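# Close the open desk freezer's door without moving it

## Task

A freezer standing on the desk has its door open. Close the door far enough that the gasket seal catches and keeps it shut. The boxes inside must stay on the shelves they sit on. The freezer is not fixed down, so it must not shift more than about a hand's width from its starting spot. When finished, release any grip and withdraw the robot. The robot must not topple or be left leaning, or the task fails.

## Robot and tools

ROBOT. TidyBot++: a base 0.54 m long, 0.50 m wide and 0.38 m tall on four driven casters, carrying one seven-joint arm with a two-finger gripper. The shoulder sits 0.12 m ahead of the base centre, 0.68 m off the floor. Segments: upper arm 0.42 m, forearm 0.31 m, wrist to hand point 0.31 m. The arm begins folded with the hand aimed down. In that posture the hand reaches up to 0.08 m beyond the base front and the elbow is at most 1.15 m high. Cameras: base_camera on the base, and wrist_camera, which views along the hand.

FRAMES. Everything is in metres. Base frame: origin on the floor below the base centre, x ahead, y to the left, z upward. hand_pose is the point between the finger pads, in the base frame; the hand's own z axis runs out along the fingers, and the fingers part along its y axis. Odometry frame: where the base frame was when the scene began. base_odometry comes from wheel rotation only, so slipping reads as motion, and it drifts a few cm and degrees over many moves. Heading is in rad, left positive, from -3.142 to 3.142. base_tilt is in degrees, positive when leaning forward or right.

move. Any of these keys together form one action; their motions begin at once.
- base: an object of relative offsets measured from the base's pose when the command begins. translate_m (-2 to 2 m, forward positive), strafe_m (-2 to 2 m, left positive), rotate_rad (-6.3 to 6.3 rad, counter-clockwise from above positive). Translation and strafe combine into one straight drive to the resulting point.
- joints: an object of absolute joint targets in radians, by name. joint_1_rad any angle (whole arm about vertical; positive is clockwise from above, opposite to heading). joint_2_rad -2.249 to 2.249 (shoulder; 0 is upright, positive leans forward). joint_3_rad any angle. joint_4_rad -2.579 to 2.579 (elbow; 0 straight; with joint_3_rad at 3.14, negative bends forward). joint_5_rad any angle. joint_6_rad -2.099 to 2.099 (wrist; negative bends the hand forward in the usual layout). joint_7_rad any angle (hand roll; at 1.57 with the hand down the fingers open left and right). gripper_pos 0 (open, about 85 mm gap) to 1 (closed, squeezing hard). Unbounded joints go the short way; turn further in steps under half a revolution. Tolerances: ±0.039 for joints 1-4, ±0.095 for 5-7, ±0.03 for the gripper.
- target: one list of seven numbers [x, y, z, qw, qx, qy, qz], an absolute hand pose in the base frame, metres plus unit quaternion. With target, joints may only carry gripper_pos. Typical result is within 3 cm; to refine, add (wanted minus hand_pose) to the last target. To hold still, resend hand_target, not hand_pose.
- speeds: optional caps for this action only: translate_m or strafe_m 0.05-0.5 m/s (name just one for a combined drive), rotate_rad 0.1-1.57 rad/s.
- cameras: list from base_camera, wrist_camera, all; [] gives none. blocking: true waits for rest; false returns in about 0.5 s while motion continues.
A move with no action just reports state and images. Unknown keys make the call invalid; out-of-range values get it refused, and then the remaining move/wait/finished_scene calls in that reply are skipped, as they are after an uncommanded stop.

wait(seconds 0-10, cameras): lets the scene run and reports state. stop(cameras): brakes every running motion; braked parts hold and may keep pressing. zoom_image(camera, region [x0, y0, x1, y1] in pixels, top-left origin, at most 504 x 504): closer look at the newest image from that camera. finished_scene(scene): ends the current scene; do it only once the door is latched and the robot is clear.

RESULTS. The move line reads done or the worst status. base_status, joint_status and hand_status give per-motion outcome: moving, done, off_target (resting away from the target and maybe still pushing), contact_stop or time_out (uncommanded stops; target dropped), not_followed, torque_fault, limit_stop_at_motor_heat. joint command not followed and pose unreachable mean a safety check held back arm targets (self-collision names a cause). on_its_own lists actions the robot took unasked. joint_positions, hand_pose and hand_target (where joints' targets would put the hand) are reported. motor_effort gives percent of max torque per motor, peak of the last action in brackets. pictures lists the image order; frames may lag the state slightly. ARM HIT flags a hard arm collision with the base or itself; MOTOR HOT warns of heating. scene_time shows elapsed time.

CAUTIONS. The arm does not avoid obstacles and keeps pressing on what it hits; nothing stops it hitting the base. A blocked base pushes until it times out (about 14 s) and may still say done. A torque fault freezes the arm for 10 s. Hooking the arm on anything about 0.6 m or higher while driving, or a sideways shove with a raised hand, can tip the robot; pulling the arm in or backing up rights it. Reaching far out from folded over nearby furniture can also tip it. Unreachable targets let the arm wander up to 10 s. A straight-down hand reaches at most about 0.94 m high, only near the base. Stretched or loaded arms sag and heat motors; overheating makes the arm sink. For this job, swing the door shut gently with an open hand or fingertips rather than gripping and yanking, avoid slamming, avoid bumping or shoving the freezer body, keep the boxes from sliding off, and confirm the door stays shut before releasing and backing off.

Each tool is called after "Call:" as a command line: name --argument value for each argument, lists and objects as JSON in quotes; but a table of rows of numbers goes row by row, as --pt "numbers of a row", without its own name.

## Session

Call:
move --joints '{"joint_1_rad":0,"joint_2_rad":-0.5,"joint_4_rad":-1.9,"joint_6_rad":0,"joint_7_rad":1.57,"joint_5_rad":0,"joint_3_rad":3.14,"gripper_pos":1}' --cameras '["wrist_camera"]'

Scene clock: 2.27 s.
move: done
base_odometry: x=+0.000 y=+0.000 heading=+0.000
base_tilt: forward=+0.1 right=+0.0
base_status: not commanded
joint_positions: joint_1_rad=-0.023 joint_2_rad=-0.493 joint_3_rad=+3.154 joint_4_rad=-1.915 joint_5_rad=+0.017 joint_6_rad=-0.039 joint_7_rad=+1.549 gripper_pos=+0.999
joint_status: all done
motor_effort: joint_1_rad=+1(2) joint_2_rad=-4(7) joint_3_rad=+0(1) joint_4_rad=+21(22) joint_5_rad=+0(1) joint_6_rad=+7(8) joint_7_rad=+0(1)
hand_pose: x=+0.5403 y=+0.0035 z=+1.1329 quat_wxyz=(-0.008, +0.667, +0.000, +0.745) (m; base frame)
hand_target: x=+0.5338 y=+0.0023 z=+1.1574 quat_wxyz=(-0.001, +0.644, +0.000, +0.765) (m; base frame)
hand_status: not commanded
pictures: wrist_camera
Images, in order (width x height): wrist_camera 644x476.

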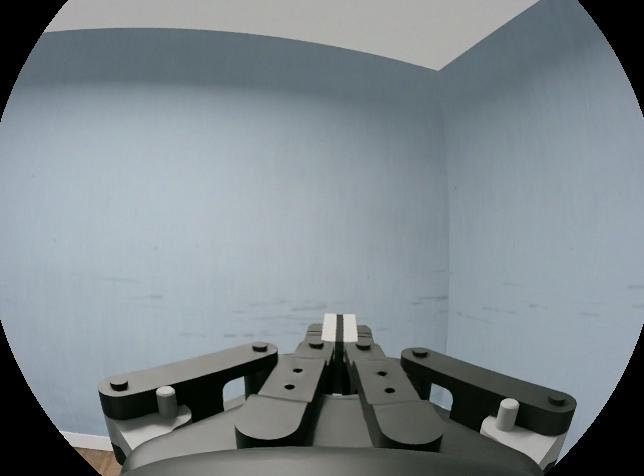

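Call:
move --base '{"rotate_rad":1.5}' --cameras '["wrist_camera"]'

Scene clock: 5.93 s.
move: done
base_odometry: x=+0.000 y=+0.000 heading=+1.500
base_tilt: forward=+0.1 right=-0.1
base_status: done
joint_positions: joint_1_rad=-0.017 joint_2_rad=-0.493 joint_3_rad=+3.143 joint_4_rad=-1.915 joint_5_rad=+0.017 joint_6_rad=-0.036 joint_7_rad=+1.549 gripper_pos=+0.999
joint_status: not commanded
motor_effort: joint_1_rad=+1(2) joint_2_rad=-4(6) joint_3_rad=+0(2) joint_4_rad=+20(22) joint_5_rad=+0(1) joint_6_rad=+7(8) joint_7_rad=+0(0)
hand_pose: x=+0.5400 y=+0.0075 z=+1.1337 quat_wxyz=(-0.008, +0.666, +0.003, +0.746) (m; base frame)
hand_target: x=+0.5338 y=+0.0023 z=+1.1574 quat_wxyz=(-0.001, +0.644, +0.000, +0.765) (m; base frame)
hand_status: not commanded
pictures: wrist_camera
Images, in order (width x height): wrist_camera 644x476.

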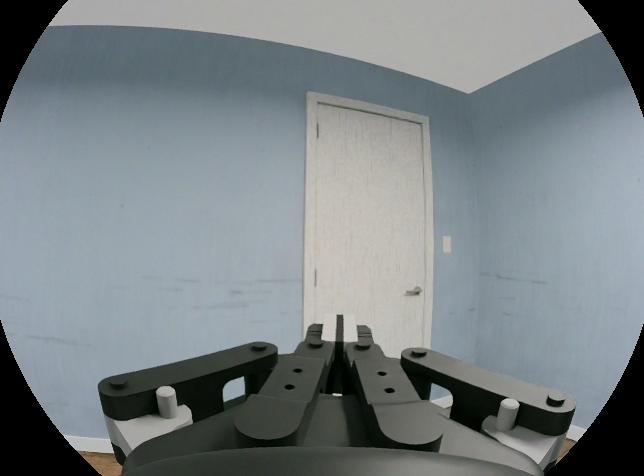

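Call:
move --base '{"rotate_rad":1.7}' --cameras '["wrist_camera"]'

Scene clock: 10.47 s.
move: done
base_odometry: x=+0.000 y=+0.000 heading=-3.084
base_tilt: forward=+0.1 right=+0.0
base_status: done
joint_positions: joint_1_rad=-0.015 joint_2_rad=-0.493 joint_3_rad=+3.140 joint_4_rad=-1.915 joint_5_rad=+0.017 joint_6_rad=-0.036 joint_7_rad=+1.549 gripper_pos=+0.999
joint_status: not commanded
motor_effort: joint_1_rad=+1(2) joint_2_rad=-4(6) joint_3_rad=+0(2) joint_4_rad=+21(22) joint_5_rad=+0(1) joint_6_rad=+7(8) joint_7_rad=+0(1)
hand_pose: x=+0.5400 y=+0.0083 z=+1.1338 quat_wxyz=(-0.007, +0.666, +0.004, +0.746) (m; base frame)
hand_target: x=+0.5338 y=+0.0023 z=+1.1574 quat_wxyz=(-0.001, +0.644, +0.000, +0.765) (m; base frame)
hand_status: not commanded
pictures: wrist_camera
Images, in order (width x height): wrist_camera 644x476.

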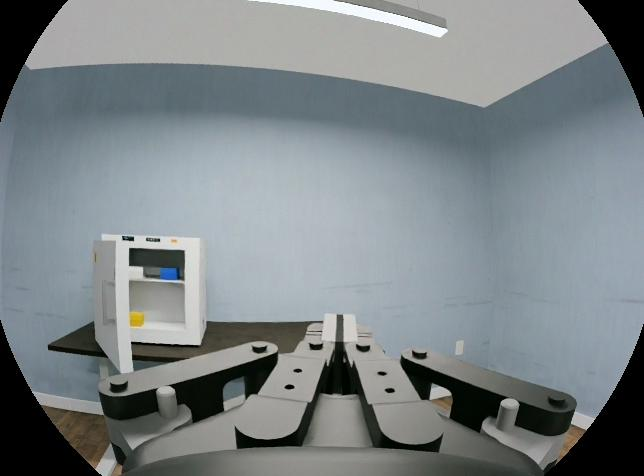

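Call:
move --base '{"rotate_rad":0.3}' --cameras '["wrist_camera"]'

Call:
move --base '{"translate_m":0.3,"strafe_m":0.5}' --cameras '["wrist_camera"]'

Scene clock: 14.93 s.
move: done
base_odometry: x=+0.000 y=+0.000 heading=-2.784
base_tilt: forward=+0.1 right=-0.1
base_status: done
joint_positions: joint_1_rad=-0.014 joint_2_rad=-0.493 joint_3_rad=+3.138 joint_4_rad=-1.915 joint_5_rad=+0.017 joint_6_rad=-0.036 joint_7_rad=+1.549 gripper_pos=+0.999
joint_status: not commanded
motor_effort: joint_1_rad=+1(2) joint_2_rad=-4(5) joint_3_rad=+0(2) joint_4_rad=+21(22) joint_5_rad=+0(1) joint_6_rad=+7(8) joint_7_rad=+0(0)
hand_pose: x=+0.5399 y=+0.0093 z=+1.1338 quat_wxyz=(-0.008, +0.666, +0.005, +0.746) (m; base frame)
hand_target: x=+0.5338 y=+0.0023 z=+1.1574 quat_wxyz=(-0.001, +0.644, +0.000, +0.765) (m; base frame)
hand_status: not commanded
pictures: wrist_camera
Images, in order (width x height): wrist_camera 644x476.

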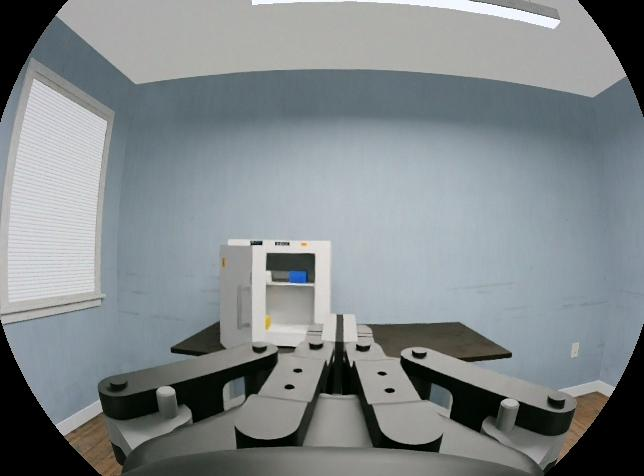

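Scene clock: 17.50 s.
move: done
base_odometry: x=-0.106 y=-0.573 heading=-2.784
base_tilt: forward=+0.1 right=-0.1
base_status: done
joint_positions: joint_1_rad=-0.014 joint_2_rad=-0.496 joint_3_rad=+3.139 joint_4_rad=-1.915 joint_5_rad=+0.017 joint_6_rad=-0.035 joint_7_rad=+1.549 gripper_pos=+0.999
joint_status: not commanded
motor_effort: joint_1_rad=+1(2) joint_2_rad=-4(6) joint_3_rad=+0(2) joint_4_rad=+21(22) joint_5_rad=+0(1) joint_6_rad=+8(8) joint_7_rad=+0(1)
hand_pose: x=+0.5385 y=+0.0089 z=+1.1354 quat_wxyz=(-0.007, +0.665, +0.004, +0.747) (m; base frame)
hand_target: x=+0.5338 y=+0.0023 z=+1.1574 quat_wxyz=(-0.001, +0.644, +0.000, +0.765) (m; base frame)
hand_status: not commanded
pictures: wrist_camera
Images, in order (width x height): wrist_camera 644x476.

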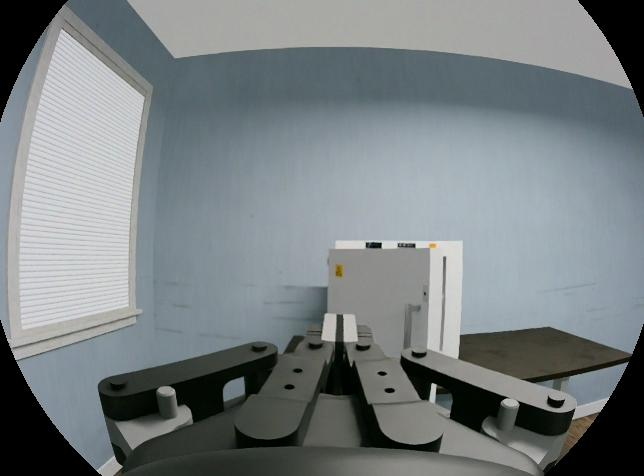

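Call:
move --base '{"translate_m":0.25,"strafe_m":-0.2}' --cameras '["wrist_camera"]'

Scene clock: 22.20 s.
move: done
base_odometry: x=-0.411 y=-0.474 heading=-2.784
base_tilt: forward=+0.1 right=-0.1
base_status: done
joint_positions: joint_1_rad=-0.014 joint_2_rad=-0.495 joint_3_rad=+3.140 joint_4_rad=-1.915 joint_5_rad=+0.017 joint_6_rad=-0.034 joint_7_rad=+1.549 gripper_pos=+0.999
joint_status: not commanded
motor_effort: joint_1_rad=+1(2) joint_2_rad=-4(7) joint_3_rad=+0(2) joint_4_rad=+21(22) joint_5_rad=+0(1) joint_6_rad=+7(8) joint_7_rad=+0(0)
hand_pose: x=+0.5389 y=+0.0082 z=+1.1355 quat_wxyz=(-0.007, +0.665, +0.004, +0.747) (m; base frame)
hand_target: x=+0.5338 y=+0.0023 z=+1.1574 quat_wxyz=(-0.001, +0.644, +0.000, +0.765) (m; base frame)
hand_status: not commanded
pictures: wrist_camera
Images, in order (width x height): wrist_camera 644x476.

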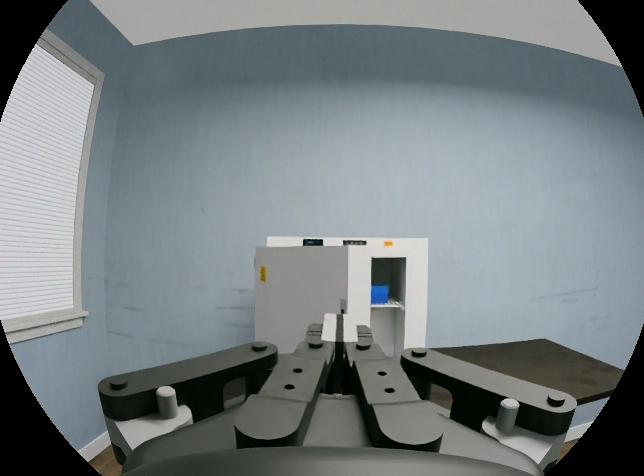

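Call:
move --base '{"translate_m":0.15,"strafe_m":0.07}' --speeds '{"translate_m":0.2}' --cameras '["wrist_camera"]'

Call:
move --base '{"translate_m":0.12}' --speeds '{"translate_m":0.1}' --cameras '["wrist_camera"]'

Scene clock: 27.03 s.
move: done
base_odometry: x=-0.527 y=-0.592 heading=-2.784
base_tilt: forward=+0.1 right=-0.1
base_status: done
joint_positions: joint_1_rad=-0.014 joint_2_rad=-0.498 joint_3_rad=+3.140 joint_4_rad=-1.915 joint_5_rad=+0.017 joint_6_rad=-0.033 joint_7_rad=+1.549 gripper_pos=+0.999
joint_status: not commanded
motor_effort: joint_1_rad=+1(2) joint_2_rad=-4(7) joint_3_rad=+0(1) joint_4_rad=+21(22) joint_5_rad=+0(1) joint_6_rad=+7(8) joint_7_rad=+0(0)
hand_pose: x=+0.5378 y=+0.0080 z=+1.1368 quat_wxyz=(-0.007, +0.663, +0.004, +0.748) (m; base frame)
hand_target: x=+0.5338 y=+0.0023 z=+1.1574 quat_wxyz=(-0.001, +0.644, +0.000, +0.765) (m; base frame)
hand_status: not commanded
pictures: wrist_camera
Images, in order (width x height): wrist_camera 644x476.

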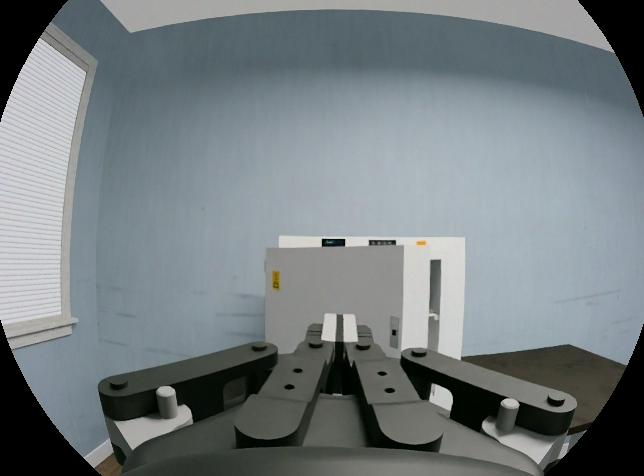

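Scene clock: 28.77 s.
move: done
base_odometry: x=-0.639 y=-0.634 heading=-2.784
base_tilt: forward=+0.1 right=+0.0
base_status: done
joint_positions: joint_1_rad=-0.014 joint_2_rad=-0.498 joint_3_rad=+3.140 joint_4_rad=-1.915 joint_5_rad=+0.017 joint_6_rad=-0.033 joint_7_rad=+1.549 gripper_pos=+0.999
joint_status: not commanded
motor_effort: joint_1_rad=+1(1) joint_2_rad=-3(7) joint_3_rad=+0(1) joint_4_rad=+21(22) joint_5_rad=+0(1) joint_6_rad=+7(8) joint_7_rad=+0(0)
hand_pose: x=+0.5375 y=+0.0080 z=+1.1371 quat_wxyz=(-0.007, +0.663, +0.004, +0.749) (m; base frame)
hand_target: x=+0.5338 y=+0.0023 z=+1.1574 quat_wxyz=(-0.001, +0.644, +0.000, +0.765) (m; base frame)
hand_status: not commanded
pictures: wrist_camera
Images, in order (width x height): wrist_camera 644x476.

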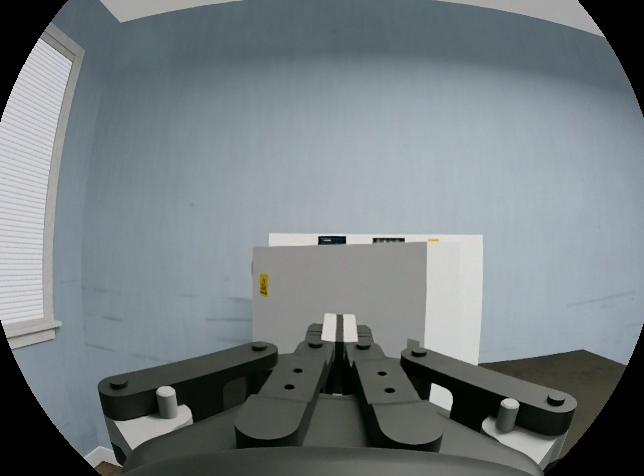

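Call:
move --base '{"translate_m":0.12}' --speeds '{"translate_m":0.1}' --cameras '["wrist_camera"]'

Call:
move --base '{"translate_m":0.13,"strafe_m":-0.06}' --speeds '{"translate_m":0.1}' --cameras '["wrist_camera"]'

Scene clock: 33.07 s.
move: done
base_odometry: x=-0.752 y=-0.676 heading=-2.783
base_tilt: forward=+0.1 right=+0.0
base_status: done
joint_positions: joint_1_rad=-0.014 joint_2_rad=-0.498 joint_3_rad=+3.140 joint_4_rad=-1.915 joint_5_rad=+0.017 joint_6_rad=-0.033 joint_7_rad=+1.549 gripper_pos=+0.999
joint_status: not commanded
motor_effort: joint_1_rad=+1(1) joint_2_rad=-3(7) joint_3_rad=+0(1) joint_4_rad=+21(22) joint_5_rad=+0(1) joint_6_rad=+7(8) joint_7_rad=+0(0)
hand_pose: x=+0.5375 y=+0.0080 z=+1.1372 quat_wxyz=(-0.007, +0.663, +0.004, +0.749) (m; base frame)
hand_target: x=+0.5338 y=+0.0023 z=+1.1574 quat_wxyz=(-0.001, +0.644, +0.000, +0.765) (m; base frame)
hand_status: not commanded
pictures: wrist_camera
Images, in order (width x height): wrist_camera 644x476.

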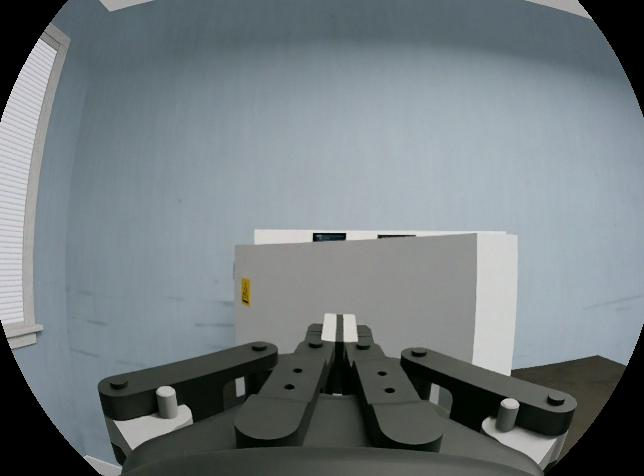

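Scene clock: 35.07 s.
move: done
base_odometry: x=-0.895 y=-0.666 heading=-2.783
base_tilt: forward=+0.1 right=+0.0
base_status: done
joint_positions: joint_1_rad=-0.014 joint_2_rad=-0.499 joint_3_rad=+3.140 joint_4_rad=-1.915 joint_5_rad=+0.017 joint_6_rad=-0.032 joint_7_rad=+1.549 gripper_pos=+0.999
joint_status: not commanded
motor_effort: joint_1_rad=+1(3) joint_2_rad=-4(6) joint_3_rad=+0(3) joint_4_rad=+21(22) joint_5_rad=+0(1) joint_6_rad=+7(8) joint_7_rad=+0(0)
hand_pose: x=+0.5372 y=+0.0082 z=+1.1374 quat_wxyz=(-0.007, +0.663, +0.004, +0.749) (m; base frame)
hand_target: x=+0.5338 y=+0.0023 z=+1.1574 quat_wxyz=(-0.001, +0.644, +0.000, +0.765) (m; base frame)
hand_status: not commanded
pictures: wrist_camera
Images, in order (width x height): wrist_camera 644x476.

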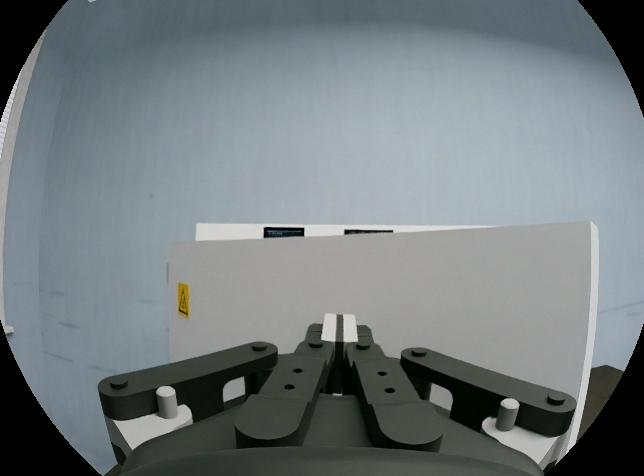

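Call:
move --base '{"translate_m":0.14,"strafe_m":-0.09}' --speeds '{"translate_m":0.1}' --cameras '["wrist_camera"]'

Call:
move --base '{"translate_m":0.08}' --speeds '{"translate_m":0.08}' --cameras '["wrist_camera"]'

Scene clock: 39.70 s.
move: done
base_odometry: x=-1.058 y=-0.631 heading=-2.783
base_tilt: forward=+0.1 right=-0.1
base_status: done
joint_positions: joint_1_rad=-0.014 joint_2_rad=-0.499 joint_3_rad=+3.139 joint_4_rad=-1.915 joint_5_rad=+0.017 joint_6_rad=-0.032 joint_7_rad=+1.549 gripper_pos=+0.999
joint_status: not commanded
motor_effort: joint_1_rad=+1(3) joint_2_rad=-4(7) joint_3_rad=+1(3) joint_4_rad=+21(22) joint_5_rad=+1(1) joint_6_rad=+7(8) joint_7_rad=+0(0)
hand_pose: x=+0.5371 y=+0.0083 z=+1.1376 quat_wxyz=(-0.007, +0.663, +0.004, +0.749) (m; base frame)
hand_target: x=+0.5338 y=+0.0023 z=+1.1574 quat_wxyz=(-0.001, +0.644, +0.000, +0.765) (m; base frame)
hand_status: not commanded
pictures: wrist_camera
Images, in order (width x height): wrist_camera 644x476.

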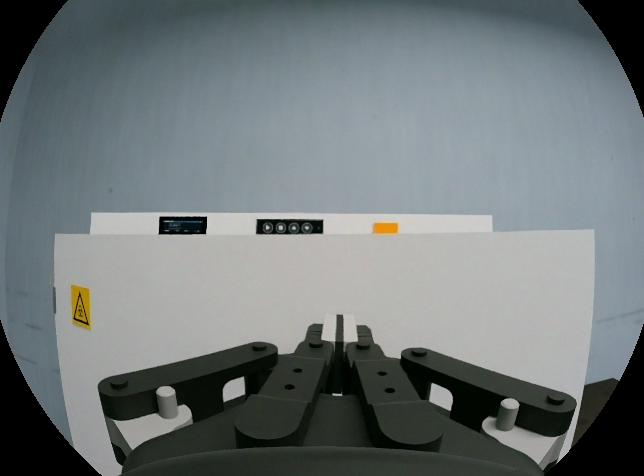

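Scene clock: 41.20 s.
move: done
base_odometry: x=-1.133 y=-0.659 heading=-2.783
base_tilt: forward=+0.1 right=-0.1
base_status: done
joint_positions: joint_1_rad=-0.014 joint_2_rad=-0.499 joint_3_rad=+3.139 joint_4_rad=-1.915 joint_5_rad=+0.017 joint_6_rad=-0.032 joint_7_rad=+1.549 gripper_pos=+0.999
joint_status: not commanded
motor_effort: joint_1_rad=+1(2) joint_2_rad=-4(7) joint_3_rad=+0(1) joint_4_rad=+21(22) joint_5_rad=+1(1) joint_6_rad=+7(8) joint_7_rad=+0(0)
hand_pose: x=+0.5371 y=+0.0083 z=+1.1377 quat_wxyz=(-0.007, +0.662, +0.004, +0.749) (m; base frame)
hand_target: x=+0.5338 y=+0.0023 z=+1.1574 quat_wxyz=(-0.001, +0.644, +0.000, +0.765) (m; base frame)
hand_status: not commanded
pictures: wrist_camera
Images, in order (width x height): wrist_camera 644x476.

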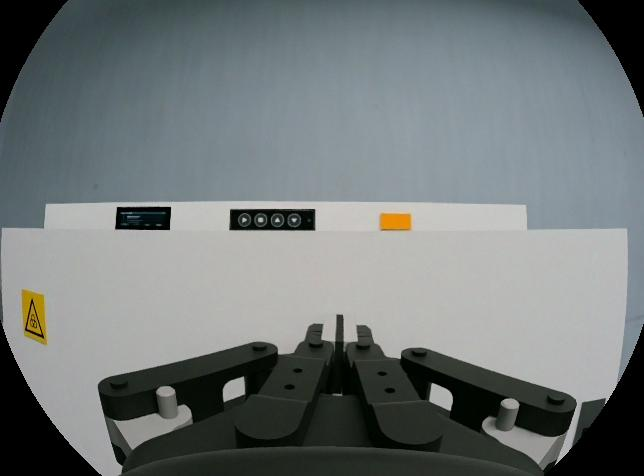

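Call:
move --base '{"translate_m":0.09,"strafe_m":-0.03}' --speeds '{"translate_m":0.06}' --cameras '["wrist_camera"]'

Scene clock: 45.53 s.
move: done
base_odometry: x=-1.227 y=-0.662 heading=-2.783
base_tilt: forward=+0.1 right=-0.1
base_status: done
joint_positions: joint_1_rad=-0.014 joint_2_rad=-0.578 joint_3_rad=+3.130 joint_4_rad=-1.931 joint_5_rad=+0.017 joint_6_rad=-0.032 joint_7_rad=+1.549 gripper_pos=+0.999
joint_status: not commanded
motor_effort: joint_1_rad=+2(4) joint_2_rad=+14(16) joint_3_rad=+3(5) joint_4_rad=+25(27) joint_5_rad=+0(1) joint_6_rad=+12(13) joint_7_rad=+0(0)
hand_pose: x=+0.5017 y=+0.0132 z=+1.1593 quat_wxyz=(-0.009, +0.639, +0.008, +0.769) (m; base frame)
hand_target: x=+0.5338 y=+0.0023 z=+1.1574 quat_wxyz=(-0.001, +0.644, +0.000, +0.765) (m; base frame)
hand_status: not commanded
pictures: wrist_camera
Images, in order (width x height): wrist_camera 644x476.

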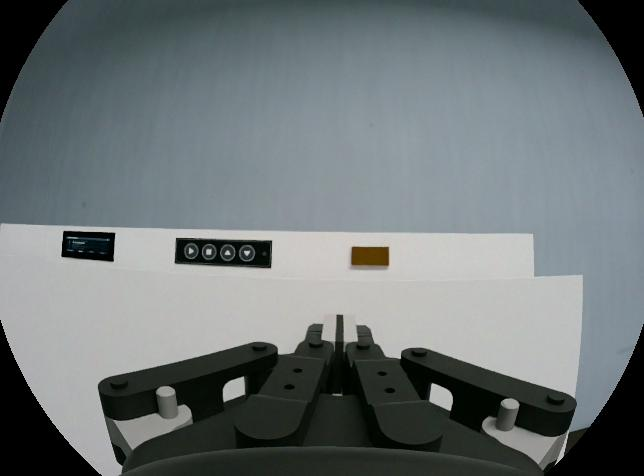

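Lamp off. Back away.

Call:
move --base '{"translate_m":-0.35}' --cameras '["wrist_camera"]'

Scene clock: 50.30 s.
move: done
base_odometry: x=-0.899 y=-0.539 heading=-2.783
base_tilt: forward=+0.1 right=-0.1
base_status: done
joint_positions: joint_1_rad=-0.014 joint_2_rad=-0.504 joint_3_rad=+3.134 joint_4_rad=-1.911 joint_5_rad=+0.017 joint_6_rad=-0.016 joint_7_rad=+1.549 gripper_pos=+0.999
joint_status: not commanded
motor_effort: joint_1_rad=+1(3) joint_2_rad=-3(15) joint_3_rad=+0(3) joint_4_rad=+21(24) joint_5_rad=+0(1) joint_6_rad=+7(10) joint_7_rad=+0(1)
hand_pose: x=+0.5336 y=+0.0118 z=+1.1475 quat_wxyz=(-0.008, +0.653, +0.007, +0.757) (m; base frame)
hand_target: x=+0.5338 y=+0.0023 z=+1.1574 quat_wxyz=(-0.001, +0.644, +0.000, +0.765) (m; base frame)
hand_status: not commanded
pictures: wrist_camera
Images, in order (width x height): wrist_camera 644x476.

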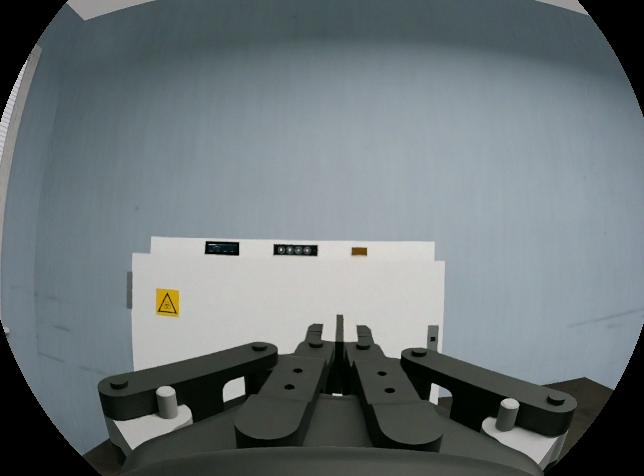

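Call:
finished_scene --scene 3

The scene is finished: the task was done.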